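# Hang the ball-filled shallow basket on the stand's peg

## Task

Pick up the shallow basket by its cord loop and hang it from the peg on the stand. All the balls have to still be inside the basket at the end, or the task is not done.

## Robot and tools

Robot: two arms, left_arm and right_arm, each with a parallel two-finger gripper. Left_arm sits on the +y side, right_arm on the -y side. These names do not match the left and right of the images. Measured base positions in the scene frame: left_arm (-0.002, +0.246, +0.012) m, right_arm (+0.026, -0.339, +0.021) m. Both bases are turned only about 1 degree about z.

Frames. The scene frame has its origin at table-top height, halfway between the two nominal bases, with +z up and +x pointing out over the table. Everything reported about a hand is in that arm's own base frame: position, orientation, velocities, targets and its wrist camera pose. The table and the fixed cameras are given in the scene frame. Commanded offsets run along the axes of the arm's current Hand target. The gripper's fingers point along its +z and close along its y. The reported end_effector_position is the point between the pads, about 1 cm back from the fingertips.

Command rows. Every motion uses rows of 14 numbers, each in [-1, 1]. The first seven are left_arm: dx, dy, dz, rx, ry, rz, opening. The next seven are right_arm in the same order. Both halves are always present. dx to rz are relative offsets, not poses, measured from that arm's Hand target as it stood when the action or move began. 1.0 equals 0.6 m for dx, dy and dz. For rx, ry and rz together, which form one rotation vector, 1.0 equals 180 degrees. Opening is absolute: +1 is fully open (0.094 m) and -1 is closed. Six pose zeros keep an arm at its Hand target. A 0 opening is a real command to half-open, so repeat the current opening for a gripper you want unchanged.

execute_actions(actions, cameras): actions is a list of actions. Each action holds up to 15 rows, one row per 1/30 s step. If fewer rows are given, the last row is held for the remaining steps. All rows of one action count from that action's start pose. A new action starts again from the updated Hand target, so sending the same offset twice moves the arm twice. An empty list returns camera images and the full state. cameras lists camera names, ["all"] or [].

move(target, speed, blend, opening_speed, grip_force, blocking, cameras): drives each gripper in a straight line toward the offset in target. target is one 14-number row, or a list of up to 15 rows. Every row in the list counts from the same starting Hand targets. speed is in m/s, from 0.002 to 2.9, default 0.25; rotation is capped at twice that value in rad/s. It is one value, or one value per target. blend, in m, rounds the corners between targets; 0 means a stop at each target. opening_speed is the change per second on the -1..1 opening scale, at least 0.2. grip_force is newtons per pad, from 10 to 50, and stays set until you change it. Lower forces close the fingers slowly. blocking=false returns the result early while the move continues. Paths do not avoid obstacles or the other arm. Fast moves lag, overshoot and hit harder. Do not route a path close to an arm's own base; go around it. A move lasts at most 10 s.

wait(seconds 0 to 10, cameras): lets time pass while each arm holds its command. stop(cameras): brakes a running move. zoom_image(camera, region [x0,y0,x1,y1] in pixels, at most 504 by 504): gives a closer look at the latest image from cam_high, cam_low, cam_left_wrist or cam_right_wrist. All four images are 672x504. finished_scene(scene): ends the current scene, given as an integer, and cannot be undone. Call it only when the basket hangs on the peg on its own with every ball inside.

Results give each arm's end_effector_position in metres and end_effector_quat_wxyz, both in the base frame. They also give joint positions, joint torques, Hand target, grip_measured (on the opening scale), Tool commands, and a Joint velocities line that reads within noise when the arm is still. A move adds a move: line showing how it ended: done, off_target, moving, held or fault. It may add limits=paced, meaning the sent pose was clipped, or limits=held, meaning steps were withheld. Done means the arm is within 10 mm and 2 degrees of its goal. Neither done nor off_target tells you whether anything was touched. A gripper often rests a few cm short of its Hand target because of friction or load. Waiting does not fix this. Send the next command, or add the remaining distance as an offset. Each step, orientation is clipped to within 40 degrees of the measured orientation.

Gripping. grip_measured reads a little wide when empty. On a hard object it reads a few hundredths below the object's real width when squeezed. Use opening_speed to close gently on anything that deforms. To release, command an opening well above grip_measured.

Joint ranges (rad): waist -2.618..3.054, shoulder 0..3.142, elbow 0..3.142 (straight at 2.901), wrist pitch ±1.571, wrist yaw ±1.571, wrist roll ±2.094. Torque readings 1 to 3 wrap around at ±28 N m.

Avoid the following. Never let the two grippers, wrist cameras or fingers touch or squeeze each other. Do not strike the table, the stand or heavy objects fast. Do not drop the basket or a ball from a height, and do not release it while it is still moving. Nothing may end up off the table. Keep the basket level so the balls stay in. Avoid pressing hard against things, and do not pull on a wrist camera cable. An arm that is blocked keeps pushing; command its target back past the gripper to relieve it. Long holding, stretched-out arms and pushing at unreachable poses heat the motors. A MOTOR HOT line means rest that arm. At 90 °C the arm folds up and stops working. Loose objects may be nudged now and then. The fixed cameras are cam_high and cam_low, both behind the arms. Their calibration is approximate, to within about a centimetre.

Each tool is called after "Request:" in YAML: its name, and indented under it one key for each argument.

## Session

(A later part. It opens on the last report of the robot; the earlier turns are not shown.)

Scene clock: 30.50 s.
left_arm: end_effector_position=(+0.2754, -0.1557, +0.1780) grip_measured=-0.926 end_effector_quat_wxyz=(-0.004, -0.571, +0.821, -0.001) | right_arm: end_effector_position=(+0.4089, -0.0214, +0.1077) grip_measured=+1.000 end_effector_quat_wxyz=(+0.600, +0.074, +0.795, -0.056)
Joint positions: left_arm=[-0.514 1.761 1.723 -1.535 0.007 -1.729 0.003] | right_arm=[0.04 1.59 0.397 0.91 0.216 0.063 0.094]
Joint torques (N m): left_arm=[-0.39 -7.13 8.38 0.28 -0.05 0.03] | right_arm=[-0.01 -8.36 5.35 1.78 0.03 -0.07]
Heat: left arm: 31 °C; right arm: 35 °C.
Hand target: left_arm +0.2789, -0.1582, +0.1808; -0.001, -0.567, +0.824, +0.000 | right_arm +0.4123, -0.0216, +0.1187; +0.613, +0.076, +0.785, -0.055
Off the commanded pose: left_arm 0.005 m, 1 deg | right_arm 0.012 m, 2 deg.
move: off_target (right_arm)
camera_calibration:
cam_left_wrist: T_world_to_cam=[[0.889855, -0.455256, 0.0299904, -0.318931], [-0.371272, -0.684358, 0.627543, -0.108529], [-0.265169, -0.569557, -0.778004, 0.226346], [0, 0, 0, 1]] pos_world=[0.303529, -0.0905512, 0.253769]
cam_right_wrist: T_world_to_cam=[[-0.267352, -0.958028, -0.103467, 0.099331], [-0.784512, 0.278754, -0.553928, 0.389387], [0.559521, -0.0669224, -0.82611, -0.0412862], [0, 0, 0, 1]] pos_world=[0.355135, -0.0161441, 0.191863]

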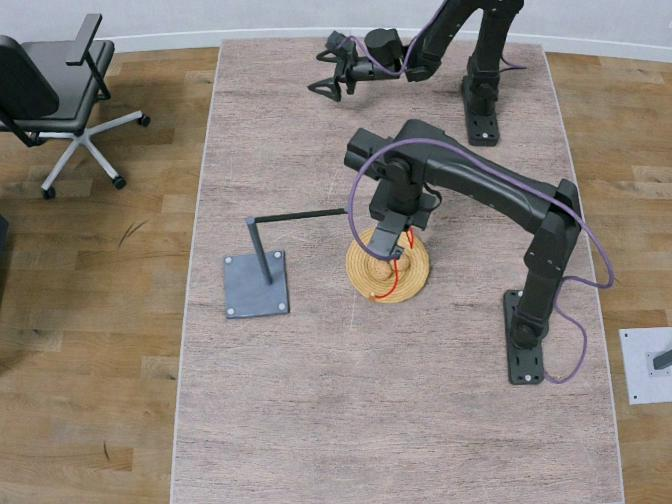

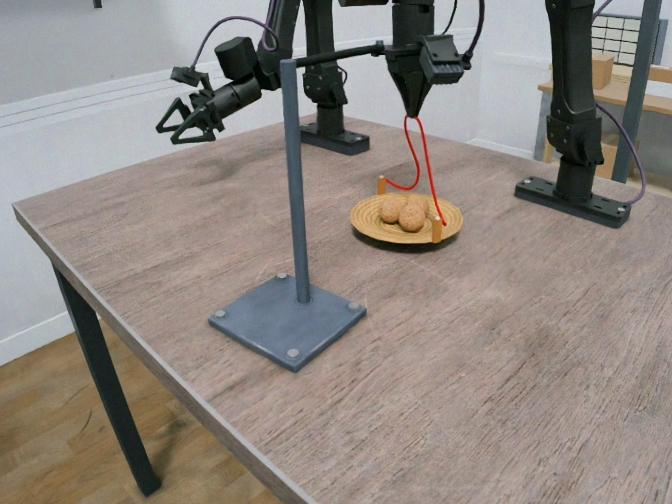

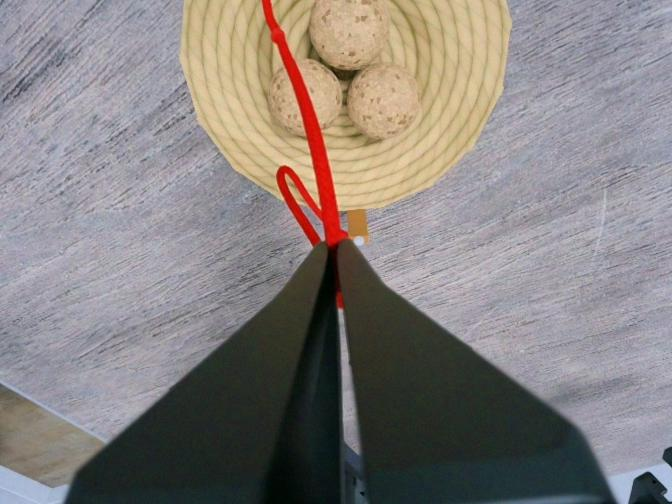

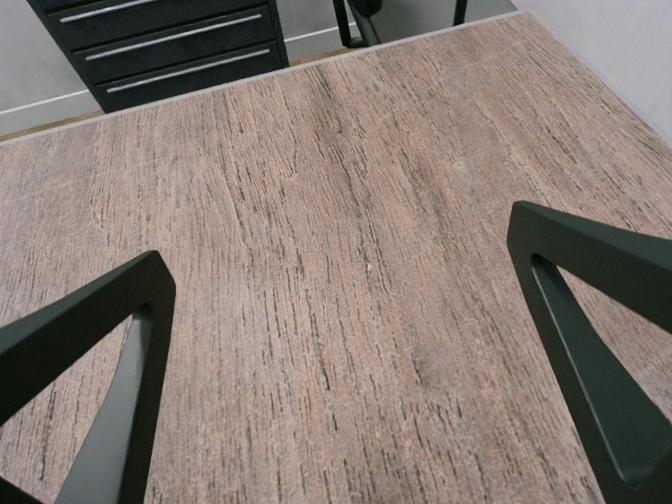

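Request:
move:
  target:
    - [-0.114,0.175,0.15,0,0,-0.087,-1,0,0,0,0,0,0,1]
    - [-0.114,0.211,0.312,0,0,-0.117,-1,0,0,0,0,0,0,1]
    - [-0.114,0.211,0.312,0,0,-0.117,-0.6,0,0,0,0,0,0,1]
  blend: [0.02,0,0]
  speed: 0.1

Request:
move:
  target: [0,0,-0.08,0,0,0,-0.4,0,0,0,0,0,0,1]
  speed: 0.1
  cameras: ["all"]

Scene clock: 35.10 s.
left_arm: end_effector_position=(+0.1870, -0.0520, -0.0028) grip_measured=-0.603 end_effector_quat_wxyz=(+0.000, +0.702, -0.712, +0.007) | right_arm: end_effector_position=(+0.4089, -0.0214, +0.1077) grip_measured=+1.000 end_effector_quat_wxyz=(+0.600, +0.074, +0.795, -0.056)
Joint positions: left_arm=[-0.27 1.402 0.615 -0.772 0.007 -1.827 0.019] | right_arm=[0.04 1.59 0.397 0.91 0.216 0.063 0.094]
Joint torques (N m): left_arm=[0.34 -3.56 4.16 0.52 -0.06 -0.12] | right_arm=[-0.03 -8.23 5.44 1.76 0.04 -0.05]
Heat: left arm: 31 °C; right arm: 35 °C.
Hand target: left_arm +0.1847, -0.0493, -0.0063; +0.001, +0.708, -0.706, +0.000 | right_arm +0.4123, -0.0216, +0.1187; +0.613, +0.076, +0.785, -0.055
Off the commanded pose: left_arm 0.005 m, 1 deg | right_arm 0.012 m, 2 deg.
move: off_target (right_arm)

Scene clock: 36.37 s.
left_arm: end_effector_position=(+0.1767, -0.0492, +0.0309) grip_measured=-0.402 end_effector_quat_wxyz=(+0.013, +0.702, -0.712, -0.015) | right_arm: end_effector_position=(+0.4089, -0.0214, +0.1077) grip_measured=+1.000 end_effector_quat_wxyz=(+0.600, +0.074, +0.795, -0.056)
Joint positions: left_arm=[-0.27 1.34 0.716 -0.986 0.007 -1.827 0.028] | right_arm=[0.04 1.59 0.397 0.91 0.216 0.063 0.094]
Joint torques (N m): left_arm=[0.38 -6.48 7.57 0.22 -0.05 -0.11] | right_arm=[-0.13 -8.16 5.44 1.82 0.05 -0.02]
Heat: left arm: 31 °C; right arm: 35 °C.
Hand target: left_arm +0.1847, -0.0493, +0.0416; +0.001, +0.708, -0.706, +0.000 | right_arm +0.4123, -0.0216, +0.1187; +0.613, +0.076, +0.785, -0.055
Off the commanded pose: left_arm 0.013 m, 2 deg | right_arm 0.012 m, 2 deg.
move: off_target (left_arm, right_arm)
camera_calibration:
cam_left_wrist: T_world_to_cam=[[0.991329, -0.131152, -0.00815972, -0.178987], [-0.0974934, -0.775707, 0.623517, -0.0326914], [-0.0881052, -0.617315, -0.781767, 0.112877], [0, 0, 0, 1]] pos_world=[0.184193, 0.0208472, 0.107167]
cam_right_wrist: T_world_to_cam=[[-0.267352, -0.958028, -0.103467, 0.099331], [-0.784512, 0.278754, -0.553928, 0.389387], [0.559521, -0.0669224, -0.82611, -0.0412862], [0, 0, 0, 1]] pos_world=[0.355135, -0.0161441, 0.191863]

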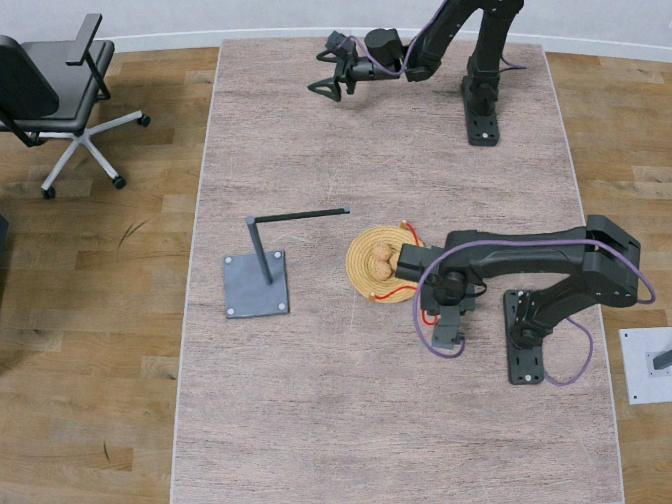

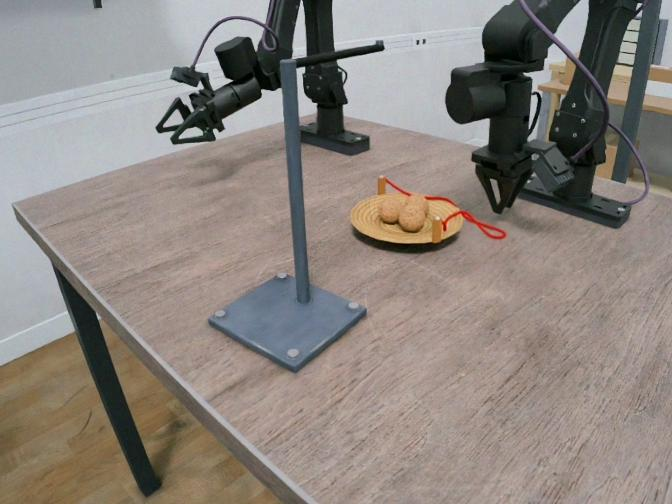

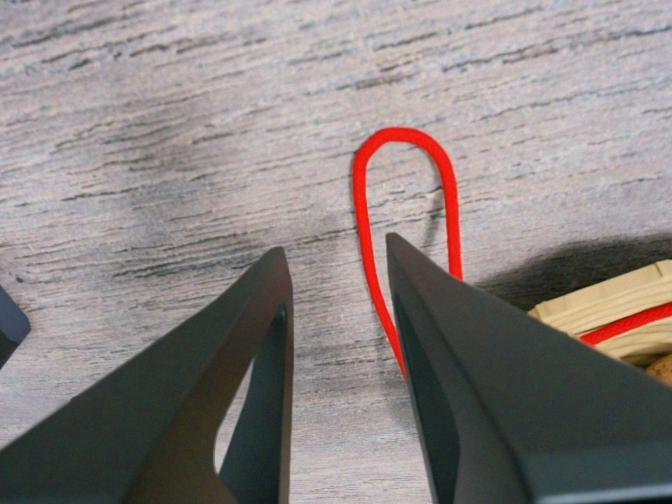

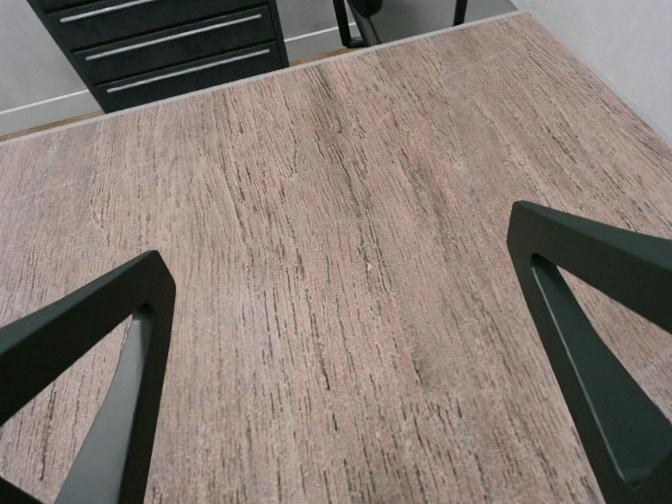

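Request:
move:
  target:
    - [0.045,0.005,0,0,0,0,-0.1,0,0,0,0,0,0,1]
    - [0.045,0.005,0.082,0,0,0,-0.2,0,0,0,0,0,0,1]
  speed: 0.06
  cameras: ["cam_low","cam_left_wrist"]

Request:
zoom_image:
  camera: "cam_low"
  region: [440, 160, 540, 260]

Scene clock: 39.90 s.
left_arm: end_effector_position=(+0.1859, -0.0786, -0.0027) grip_measured=-0.198 end_effector_quat_wxyz=(+0.001, +0.706, -0.708, +0.011) | right_arm: end_effector_position=(+0.4089, -0.0214, +0.1077) grip_measured=+1.000 end_effector_quat_wxyz=(+0.600, +0.074, +0.795, -0.056)
Joint positions: left_arm=[-0.396 1.427 0.636 -0.76 0.01 -1.963 0.038] | right_arm=[0.04 1.59 0.397 0.91 0.216 0.063 0.094]
Joint torques (N m): left_arm=[-0.42 -3.55 3.9 0.52 -0.08 -0.12] | right_arm=[-0.21 -8.12 5.45 1.79 0.03 0]
Heat: left arm: 31 °C; right arm: 35 °C.
Hand target: left_arm +0.1817, -0.0764, -0.0075; +0.001, +0.708, -0.706, +0.000 | right_arm +0.4123, -0.0216, +0.1187; +0.613, +0.076, +0.785, -0.055
Off the commanded pose: left_arm 0.007 m, 1 deg | right_arm 0.012 m, 2 deg.
move: off_target (right_arm)
camera_calibration:
cam_left_wrist: T_world_to_cam=[[0.991468, -0.121228, 0.0479056, -0.191292], [-0.124032, -0.764355, 0.632753, -0.027901], [-0.0400904, -0.633297, -0.77287, 0.0591269], [0, 0, 0, 1]] pos_world=[0.18857, -0.00707139, 0.0725159]
Images, in order (width x height): cam_low 672x504, cam_left_wrist 672x504.

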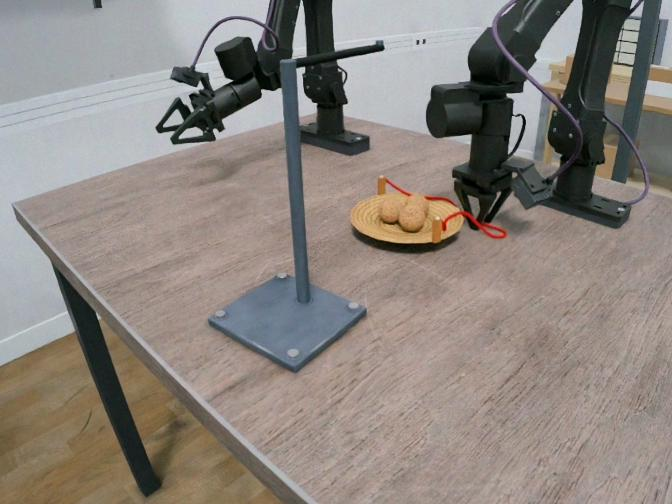

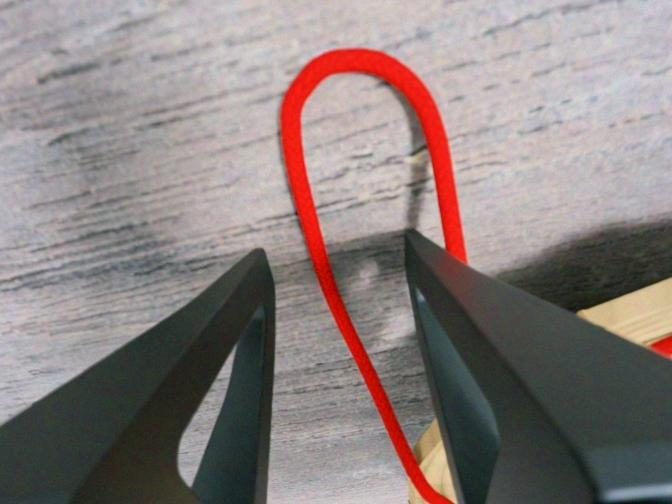

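Scaled by 5.040.

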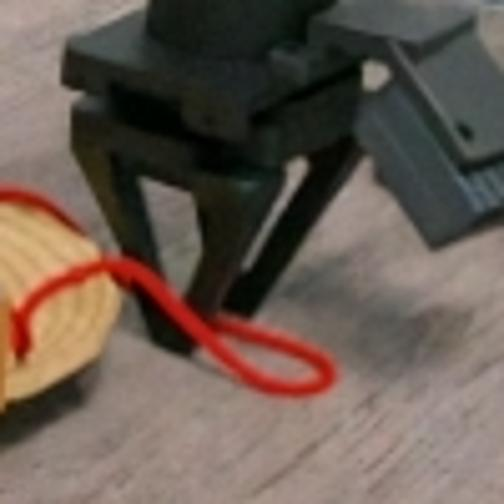

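Request:
move:
  target: [0,0,0,0,0,0,-1,0,0,0,0,0,0,1]
  opening_speed: 0.6

Request:
move:
  target:
    - [0.02,-0.03,-0.173,0,0,0.03,-1,0,0,0,0,0,0,1]
    - [0.137,-0.162,-0.313,0,0,0.117,-1,0,0,0,0,0,0,1]
  blend: [0.02,0]
  speed: 0.1
  cameras: ["all"]

Request:
zoom_image:
  camera: "cam_low"
  region: [340, 60, 560, 260]

Scene clock: 41.67 s.
left_arm: end_effector_position=(+0.1860, -0.0786, -0.0027) grip_measured=-0.924 end_effector_quat_wxyz=(+0.001, +0.706, -0.708, +0.011) | right_arm: end_effector_position=(+0.4089, -0.0214, +0.1077) grip_measured=+1.000 end_effector_quat_wxyz=(+0.600, +0.074, +0.795, -0.056)
Joint positions: left_arm=[-0.396 1.427 0.636 -0.76 0.01 -1.964 0.004] | right_arm=[0.04 1.59 0.397 0.91 0.216 0.063 0.094]
Joint torques (N m): left_arm=[-0.42 -3.55 3.9 0.52 -0.08 -0.11] | right_arm=[-0.08 -8.31 5.49 1.77 0.09 -0.07]
Heat: left arm: 31 °C; right arm: 35 °C.
Hand target: left_arm +0.1818, -0.0764, -0.0075; +0.001, +0.708, -0.706, +0.000 | right_arm +0.4123, -0.0216, +0.1187; +0.613, +0.076, +0.785, -0.055
Off the commanded pose: left_arm 0.007 m, 1 deg | right_arm 0.012 m, 2 deg.
move: off_target (right_arm)

Scene clock: 44.83 s.
left_arm: end_effector_position=(+0.2760, -0.1559, +0.1775) grip_measured=-0.927 end_effector_quat_wxyz=(-0.005, -0.571, +0.821, -0.002) | right_arm: end_effector_position=(+0.4089, -0.0214, +0.1077) grip_measured=+1.000 end_effector_quat_wxyz=(+0.600, +0.074, +0.795, -0.056)
Joint positions: left_arm=[-0.512 1.762 1.723 -1.532 0.01 -1.728 0.003] | right_arm=[0.04 1.59 0.397 0.91 0.216 0.063 0.094]
Joint torques (N m): left_arm=[-0.42 -7.15 8.38 0.28 -0.08 0.04] | right_arm=[-0.08 -8.12 5.41 1.83 0.02 -0.04]
Heat: left arm: 32 °C; right arm: 35 °C.
Hand target: left_arm +0.2795, -0.1582, +0.1802; -0.001, -0.567, +0.824, +0.000 | right_arm +0.4123, -0.0216, +0.1187; +0.613, +0.076, +0.785, -0.055
Off the commanded pose: left_arm 0.005 m, 1 deg | right_arm 0.012 m, 2 deg.
move: off_target (right_arm)
camera_calibration:
cam_left_wrist: T_world_to_cam=[[0.890037, -0.45488, 0.0303038, -0.31959], [-0.370559, -0.683128, 0.629303, -0.108483], [-0.265556, -0.571332, -0.776569, 0.225493], [0, 0, 0, 1]] pos_world=[0.304128, -0.0906515, 0.253065]
cam_right_wrist: T_world_to_cam=[[-0.267352, -0.958028, -0.103467, 0.099331], [-0.784512, 0.278754, -0.553928, 0.389387], [0.559521, -0.0669224, -0.82611, -0.0412862], [0, 0, 0, 1]] pos_world=[0.355135, -0.0161441, 0.191863]

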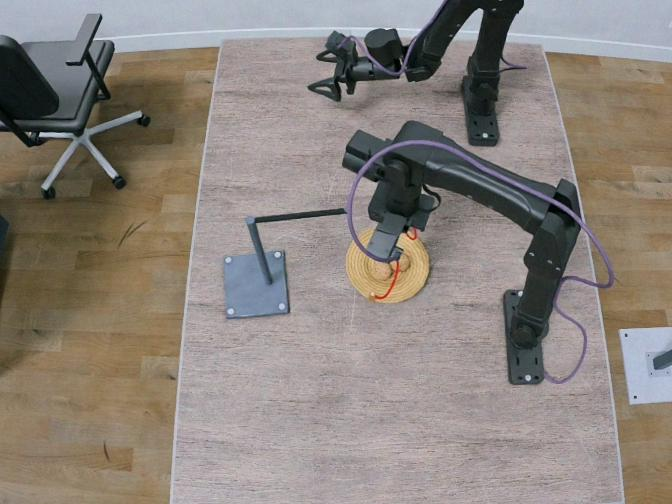

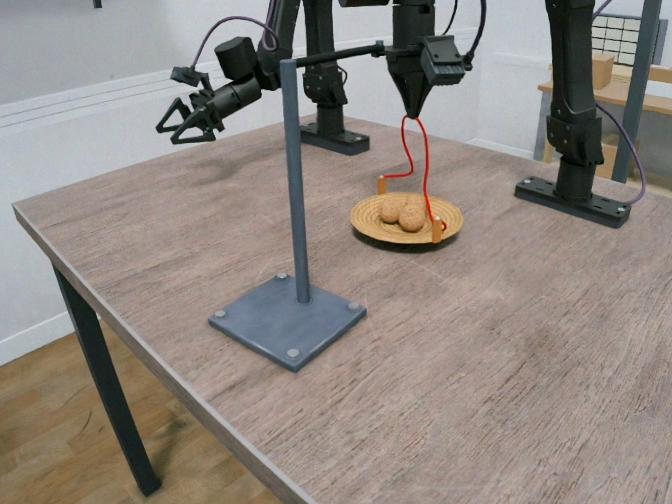

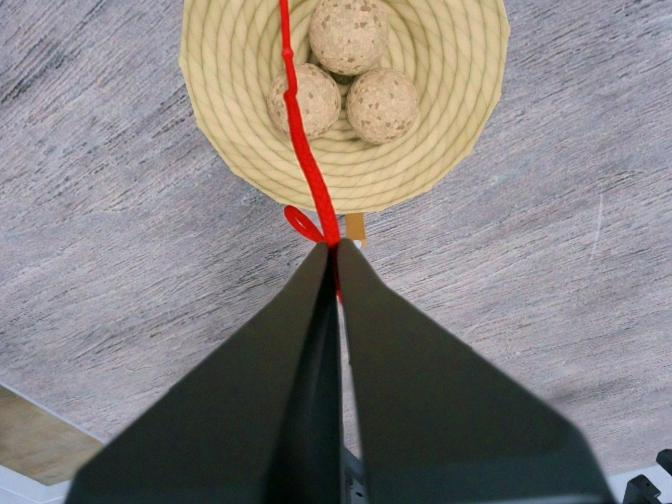

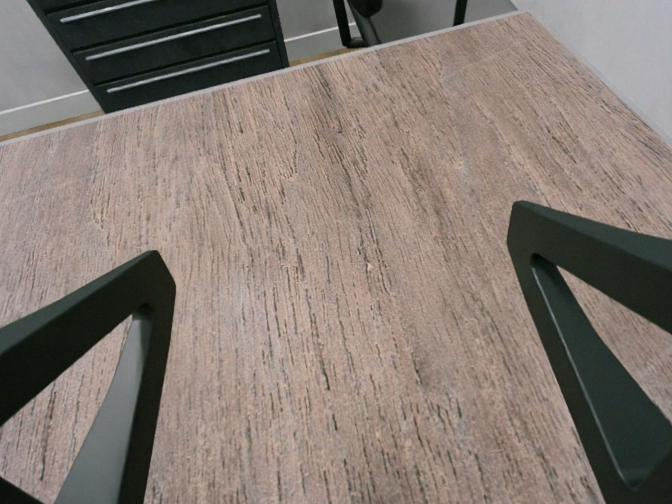

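Scaled by 2.291.

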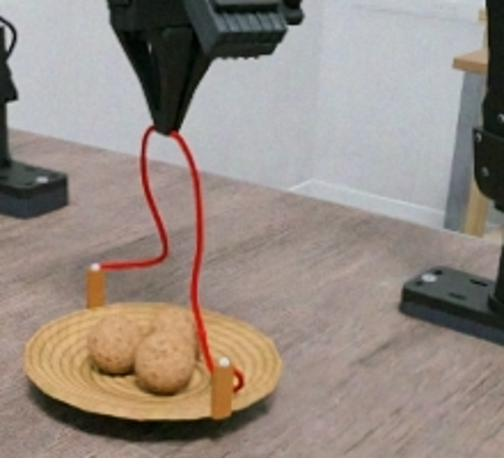

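Request:
move:
  target: [0,0,-0.04,0,0,0,-1,0,0,0,0,0,0,1]
  speed: 0.05
  cameras: ["all"]

Request:
zoom_image:
  camera: "cam_low"
  region: [340, 60, 560, 260]

Scene clock: 45.83 s.
left_arm: end_effector_position=(+0.2789, -0.1576, +0.1865) grip_measured=-0.927 end_effector_quat_wxyz=(+0.000, -0.571, +0.821, -0.010) | right_arm: end_effector_position=(+0.4089, -0.0214, +0.1077) grip_measured=+1.000 end_effector_quat_wxyz=(+0.600, +0.074, +0.795, -0.056)
Joint positions: left_arm=[-0.512 1.765 1.762 -1.551 0.01 -1.728 0.003] | right_arm=[0.04 1.59 0.397 0.91 0.216 0.063 0.094]
Joint torques (N m): left_arm=[-0.4 -11.28 8.29 0.32 -0.07 0.04] | right_arm=[0.1 -8.09 5.35 1.73 0.07 -0.02]
Heat: left arm: 32 °C; right arm: 35 °C.
Hand target: left_arm +0.2795, -0.1581, +0.2042; -0.001, -0.567, +0.824, +0.000 | right_arm +0.4123, -0.0216, +0.1187; +0.613, +0.076, +0.785, -0.055
Off the commanded pose: left_arm 0.018 m, 1 deg | right_arm 0.012 m, 2 deg.
joint sent to its limit (left arm) — joint 4 (wrist pitch), lower limit. The joint targets are off in orientation, not in position.
move: off_target (left_arm, right_arm)
camera_calibration:
cam_left_wrist: T_world_to_cam=[[0.889213, -0.454867, 0.0489449, -0.32641], [-0.381072, -0.677227, 0.629403, -0.110311], [-0.253148, -0.578325, -0.775536, 0.227602], [0, 0, 0, 1]] pos_world=[0.305828, -0.0915506, 0.26192]
cam_right_wrist: T_world_to_cam=[[-0.267352, -0.958028, -0.103467, 0.099331], [-0.784512, 0.278754, -0.553928, 0.389387], [0.559521, -0.0669224, -0.82611, -0.0412862], [0, 0, 0, 1]] pos_world=[0.355135, -0.0161441, 0.191863]

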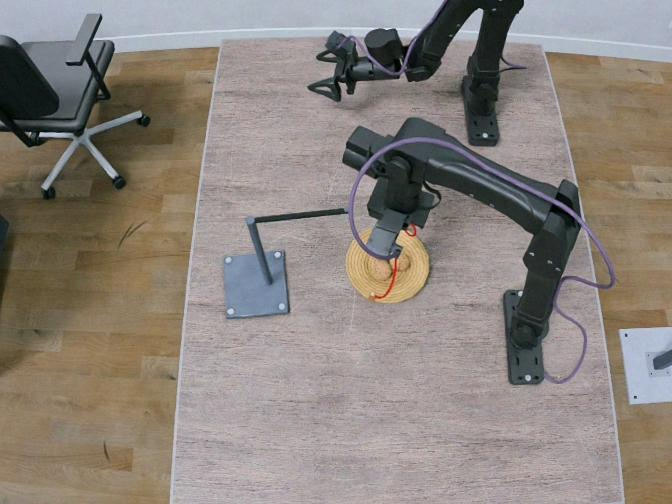

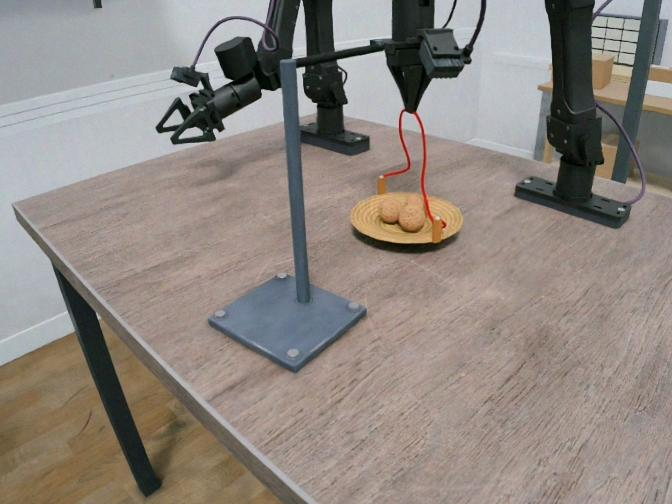

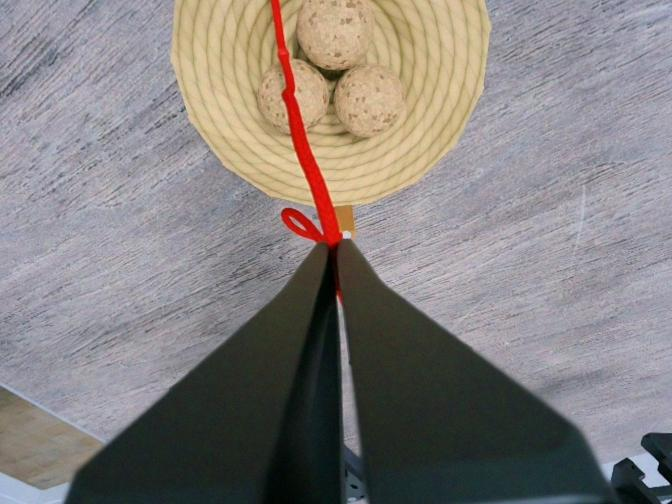

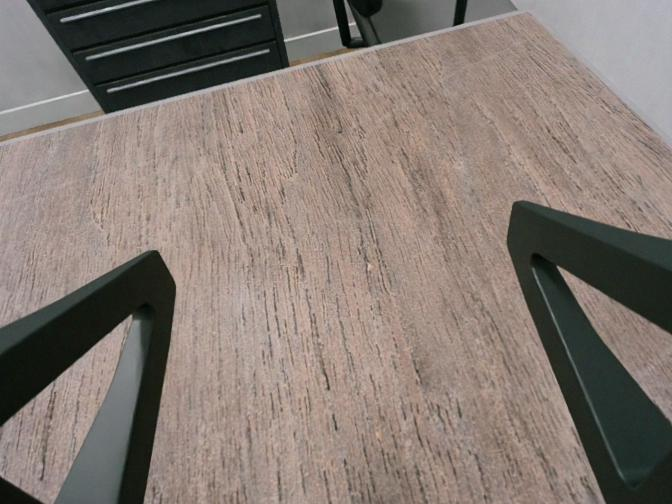

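Scaled by 2.291.

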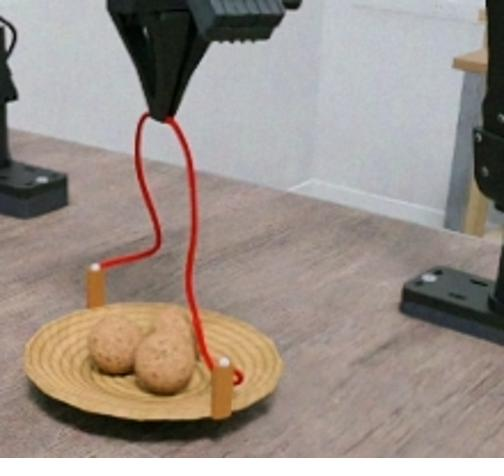

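Request:
move:
  target: [0,0,0.01,0.222,0,0,-1,0,0,0,0,0,0,1]
  speed: 0.1
  cameras: ["all"]

Request:
zoom_image:
  camera: "cam_low"
  region: [340, 60, 560, 260]

Scene clock: 50.30 s.
left_arm: end_effector_position=(+0.2796, -0.1602, +0.1910) grip_measured=-0.927 end_effector_quat_wxyz=(+0.180, -0.533, +0.781, -0.270) | right_arm: end_effector_position=(+0.4089, -0.0214, +0.1077) grip_measured=+1.000 end_effector_quat_wxyz=(+0.600, +0.074, +0.795, -0.056)
Joint positions: left_arm=[-0.596 1.182 1.047 -0.786 -0.129 -1.75 0.003] | right_arm=[0.04 1.59 0.397 0.91 0.216 0.063 0.094]
Joint torques (N m): left_arm=[-0.49 -6.72 5.59 1.69 -0.24 -0.06] | right_arm=[-0.01 -8.08 5.31 1.77 0.13 0.02]
Heat: left arm: 32 °C; right arm: 35 °C.
Hand target: left_arm +0.2796, -0.1581, +0.1982; +0.193, -0.533, +0.774, -0.281 | right_arm +0.4123, -0.0216, +0.1187; +0.613, +0.076, +0.785, -0.055
Off the commanded pose: left_arm 0.008 m, 2 deg | right_arm 0.012 m, 2 deg.
move: off_target (right_arm)
camera_calibration:
cam_left_wrist: T_world_to_cam=[[0.669557, -0.386079, 0.634536, -0.367919], [-0.720225, -0.546306, 0.42758, 0.0396921], [0.181572, -0.743299, -0.643847, 0.0566156], [0, 0, 0, 1]] pos_world=[0.26465, -0.0782792, 0.252938]
cam_right_wrist: T_world_to_cam=[[-0.267352, -0.958028, -0.103467, 0.099331], [-0.784512, 0.278754, -0.553928, 0.389387], [0.559521, -0.0669224, -0.82611, -0.0412862], [0, 0, 0, 1]] pos_world=[0.355135, -0.0161441, 0.191863]

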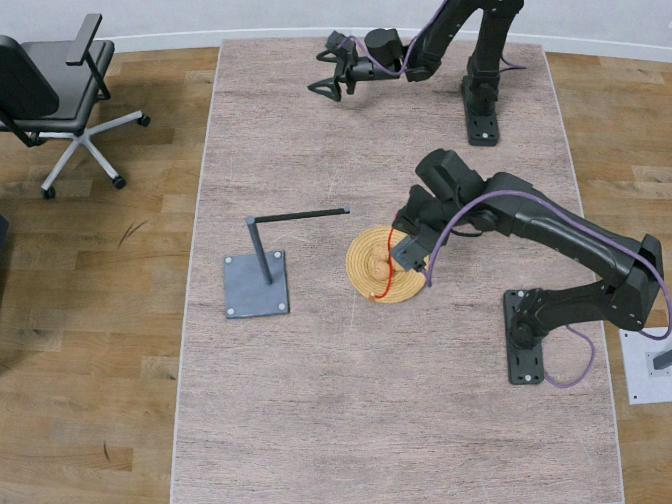

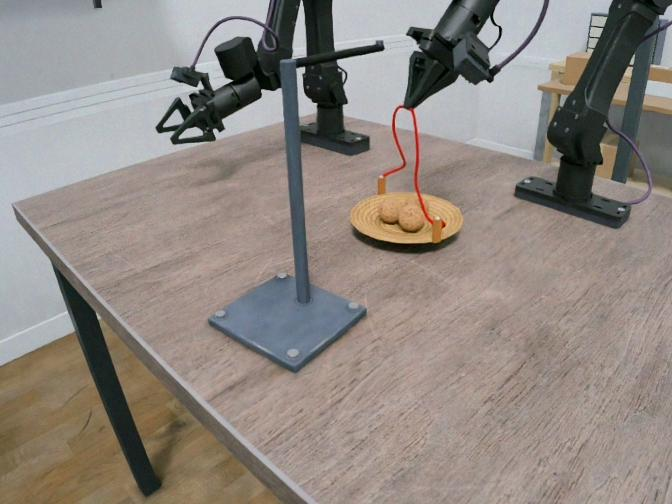

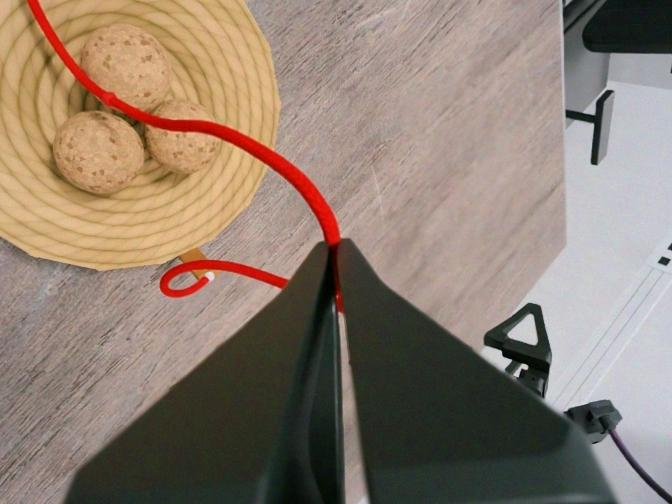

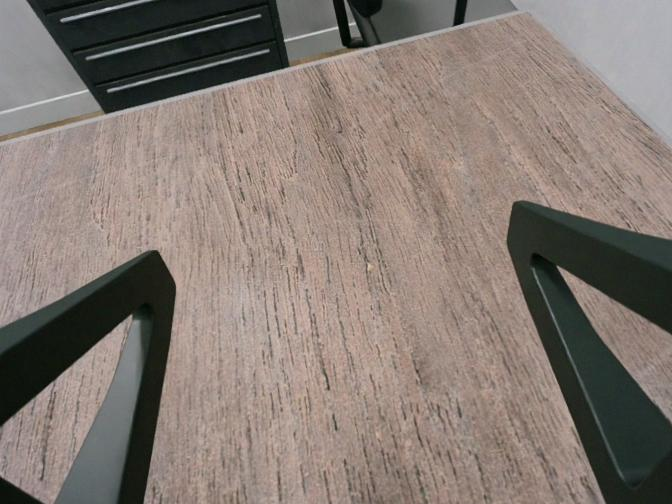

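Scaled by 2.291.

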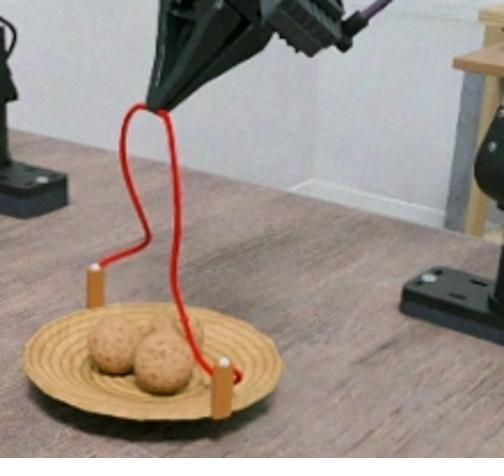

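Request:
move:
  target: [0,-0.032,-0.038,0,0,0,-1,0,0,0,0,0,0,1]
  speed: 0.05
  cameras: ["cam_high","cam_low","cam_left_wrist"]

Request:
zoom_image:
  camera: "cam_low"
  region: [340, 60, 560, 260]

Scene clock: 51.73 s.
left_arm: end_effector_position=(+0.2762, -0.1577, +0.2118) grip_measured=-0.927 end_effector_quat_wxyz=(+0.179, -0.534, +0.782, -0.267) | right_arm: end_effector_position=(+0.4089, -0.0214, +0.1077) grip_measured=+1.000 end_effector_quat_wxyz=(+0.600, +0.074, +0.795, -0.056)
Joint positions: left_arm=[-0.596 1.182 1.134 -0.878 -0.13 -1.75 0.003] | right_arm=[0.04 1.59 0.397 0.91 0.216 0.063 0.094]
Joint torques (N m): left_arm=[-0.47 -4.83 9.52 1.48 -0.26 -0.06] | right_arm=[0.08 -8.54 5.33 1.83 0.11 -0.04]
Heat: left arm: 32 °C; right arm: 35 °C.
Hand target: left_arm +0.2797, -0.1581, +0.2280; +0.193, -0.533, +0.774, -0.281 | right_arm +0.4123, -0.0216, +0.1187; +0.613, +0.076, +0.785, -0.055
Off the commanded pose: left_arm 0.017 m, 2 deg | right_arm 0.012 m, 2 deg.
move: off_target (left_arm, right_arm)
camera_calibration:
cam_left_wrist: T_world_to_cam=[[0.672332, -0.388016, 0.630407, -0.377953], [-0.718209, -0.548188, 0.428563, 0.0286031], [0.179293, -0.740901, -0.647241, 0.0742293], [0, 0, 0, 1]] pos_world=[0.261344, -0.0759751, 0.27405]
Images, in order (width x height): cam_high 672x504, cam_low 672x504, cam_left_wrist 672x504.

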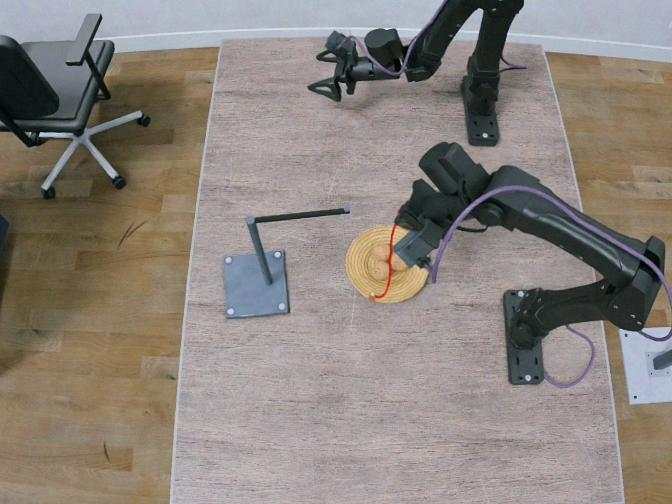

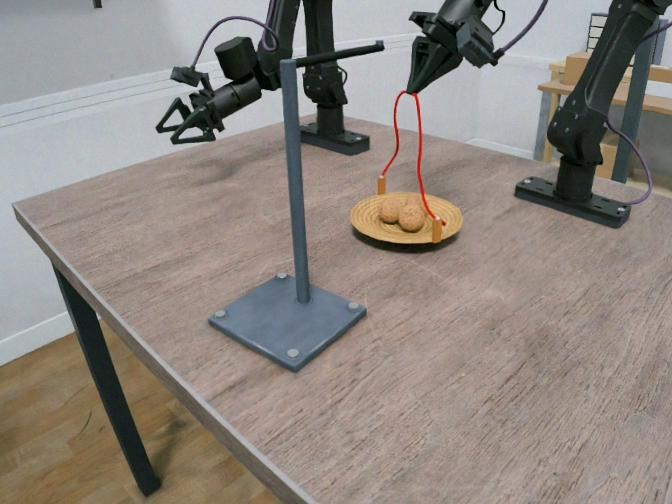

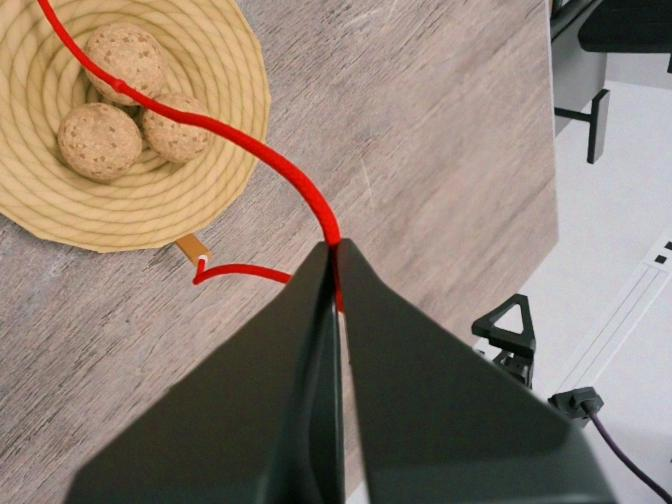

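Scaled by 2.291.

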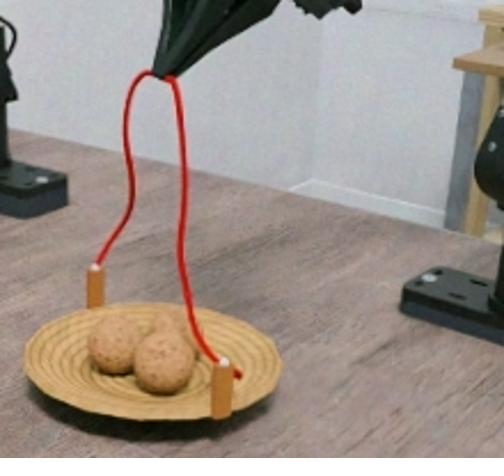

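Request:
move:
  target: [0,-0.022,-0.026,0,0,0,-1,0,0,0,0,0,0,1]
  speed: 0.04
  cameras: ["cam_low","cam_left_wrist"]

Request:
zoom_image:
  camera: "cam_low"
  region: [340, 60, 560, 260]

Scene clock: 53.03 s.
left_arm: end_effector_position=(+0.2740, -0.1562, +0.2373) grip_measured=-0.927 end_effector_quat_wxyz=(+0.182, -0.533, +0.780, -0.274) | right_arm: end_effector_position=(+0.4089, -0.0214, +0.1077) grip_measured=+1.000 end_effector_quat_wxyz=(+0.600, +0.074, +0.795, -0.056)
Joint positions: left_arm=[-0.596 1.182 1.228 -0.958 -0.13 -1.75 0.003] | right_arm=[0.04 1.59 0.397 0.91 0.216 0.063 0.094]
Joint torques (N m): left_arm=[-0.46 -2.89 9.58 1.57 -0.25 -0.06] | right_arm=[-0.01 -8.29 5.2 1.79 0.12 -0.05]
Heat: left arm: 32 °C; right arm: 35 °C.
Hand target: left_arm +0.2798, -0.1581, +0.2484; +0.193, -0.533, +0.774, -0.281 | right_arm +0.4123, -0.0216, +0.1187; +0.613, +0.076, +0.785, -0.055
Off the commanded pose: left_arm 0.013 m, 2 deg | right_arm 0.012 m, 2 deg.
move: off_target (left_arm, right_arm)
camera_calibration:
cam_left_wrist: T_world_to_cam=[[0.664288, -0.382532, 0.642176, -0.391824], [-0.723599, -0.544512, 0.424159, 0.020031], [0.187418, -0.746442, -0.638513, 0.087069], [0, 0, 0, 1]] pos_world=[0.25846, -0.073986, 0.298718]
Images, in order (width x height): cam_low 672x504, cam_left_wrist 672x504.

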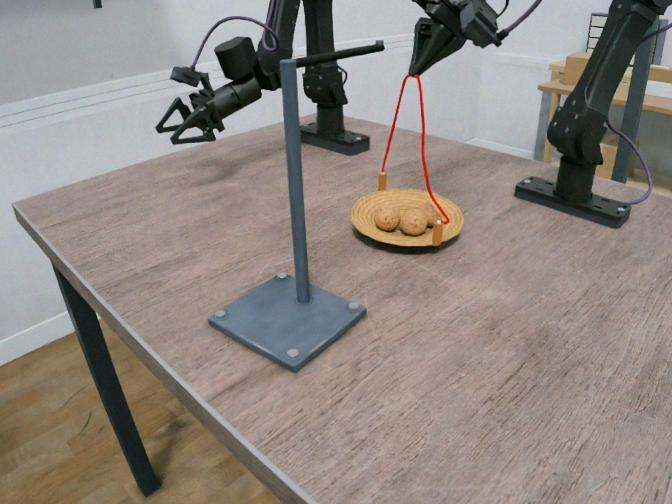

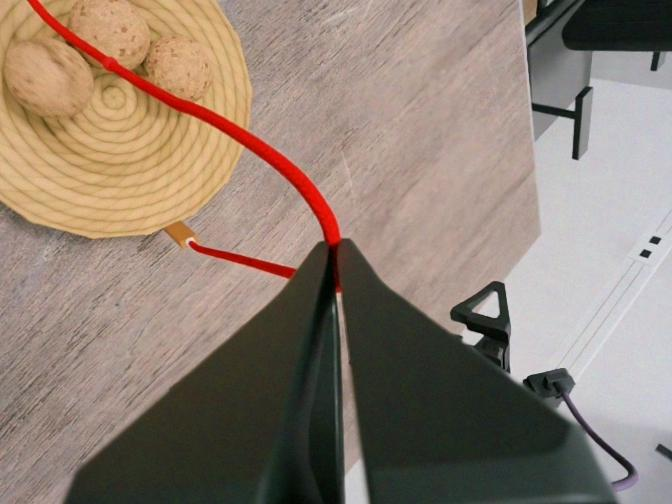

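Scaled by 2.291.

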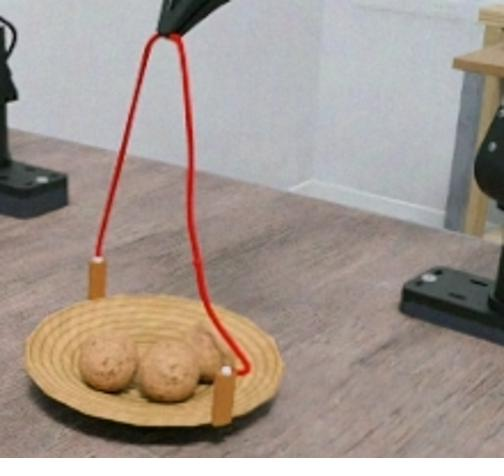

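Request:
move:
  target: [0,0.065,0.077,0,0,0,-1,0,0,0,0,0,0,1]
  speed: 0.07

Request:
move:
  target: [0,0,0,-0.222,0,0,-1,0,0,0,0,0,0,1]
  speed: 0.3
  cameras: ["cam_low","cam_high"]

Scene clock: 55.07 s.
left_arm: end_effector_position=(+0.2795, -0.1600, +0.1788) grip_measured=-0.927 end_effector_quat_wxyz=(+0.179, -0.534, +0.782, -0.267) | right_arm: end_effector_position=(+0.4089, -0.0214, +0.1077) grip_measured=+1.000 end_effector_quat_wxyz=(+0.600, +0.074, +0.795, -0.056)
Joint positions: left_arm=[-0.596 1.182 1.002 -0.747 -0.13 -1.75 0.003] | right_arm=[0.04 1.59 0.397 0.91 0.216 0.063 0.094]
Joint torques (N m): left_arm=[-0.5 -7.15 5.74 1.67 -0.26 -0.06] | right_arm=[-0.13 -8.1 5.27 1.79 0.11 -0.03]
Heat: left arm: 32 °C; right arm: 35 °C.
Hand target: left_arm +0.2795, -0.1581, +0.1879; +0.193, -0.533, +0.774, -0.281 | right_arm +0.4123, -0.0216, +0.1187; +0.613, +0.076, +0.785, -0.055
Off the commanded pose: left_arm 0.009 m, 2 deg | right_arm 0.012 m, 2 deg.
move: off_target (right_arm)

Scene clock: 57.03 s.
left_arm: end_effector_position=(+0.2750, -0.1578, +0.1830) grip_measured=-0.927 end_effector_quat_wxyz=(-0.001, -0.567, +0.824, -0.003) | right_arm: end_effector_position=(+0.4089, -0.0214, +0.1077) grip_measured=+1.000 end_effector_quat_wxyz=(+0.600, +0.074, +0.795, -0.056)
Joint positions: left_arm=[-0.522 1.762 1.745 -1.55 0.004 -1.728 0.003] | right_arm=[0.04 1.59 0.397 0.91 0.216 0.063 0.094]
Joint torques (N m): left_arm=[0.36 -7.57 8.54 0.3 -0.02 0.05] | right_arm=[0.1 -8.38 5.37 1.78 0.1 0]
Heat: left arm: 32 °C; right arm: 35 °C.
Hand target: left_arm +0.2795, -0.1581, +0.1880; -0.001, -0.567, +0.824, +0.000 | right_arm +0.4123, -0.0216, +0.1187; +0.613, +0.076, +0.785, -0.055
Off the commanded pose: left_arm 0.007 m, 0 deg | right_arm 0.012 m, 2 deg.
joint sent to its limit (left arm) — joint 4 (wrist pitch), lower limit. The joint targets still meet the commanded pose.
move: off_target (right_arm)
Images, in order (width x height): cam_high 672x504, cam_low 672x504.

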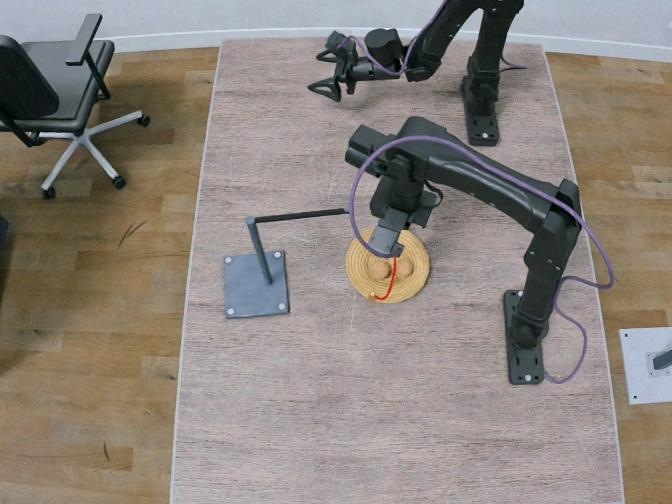

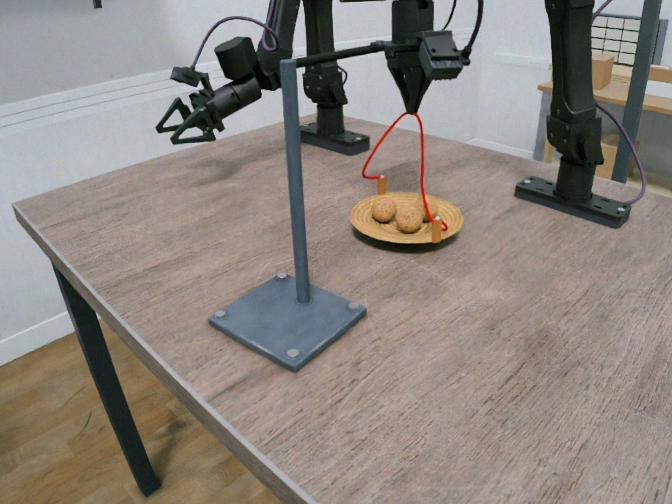

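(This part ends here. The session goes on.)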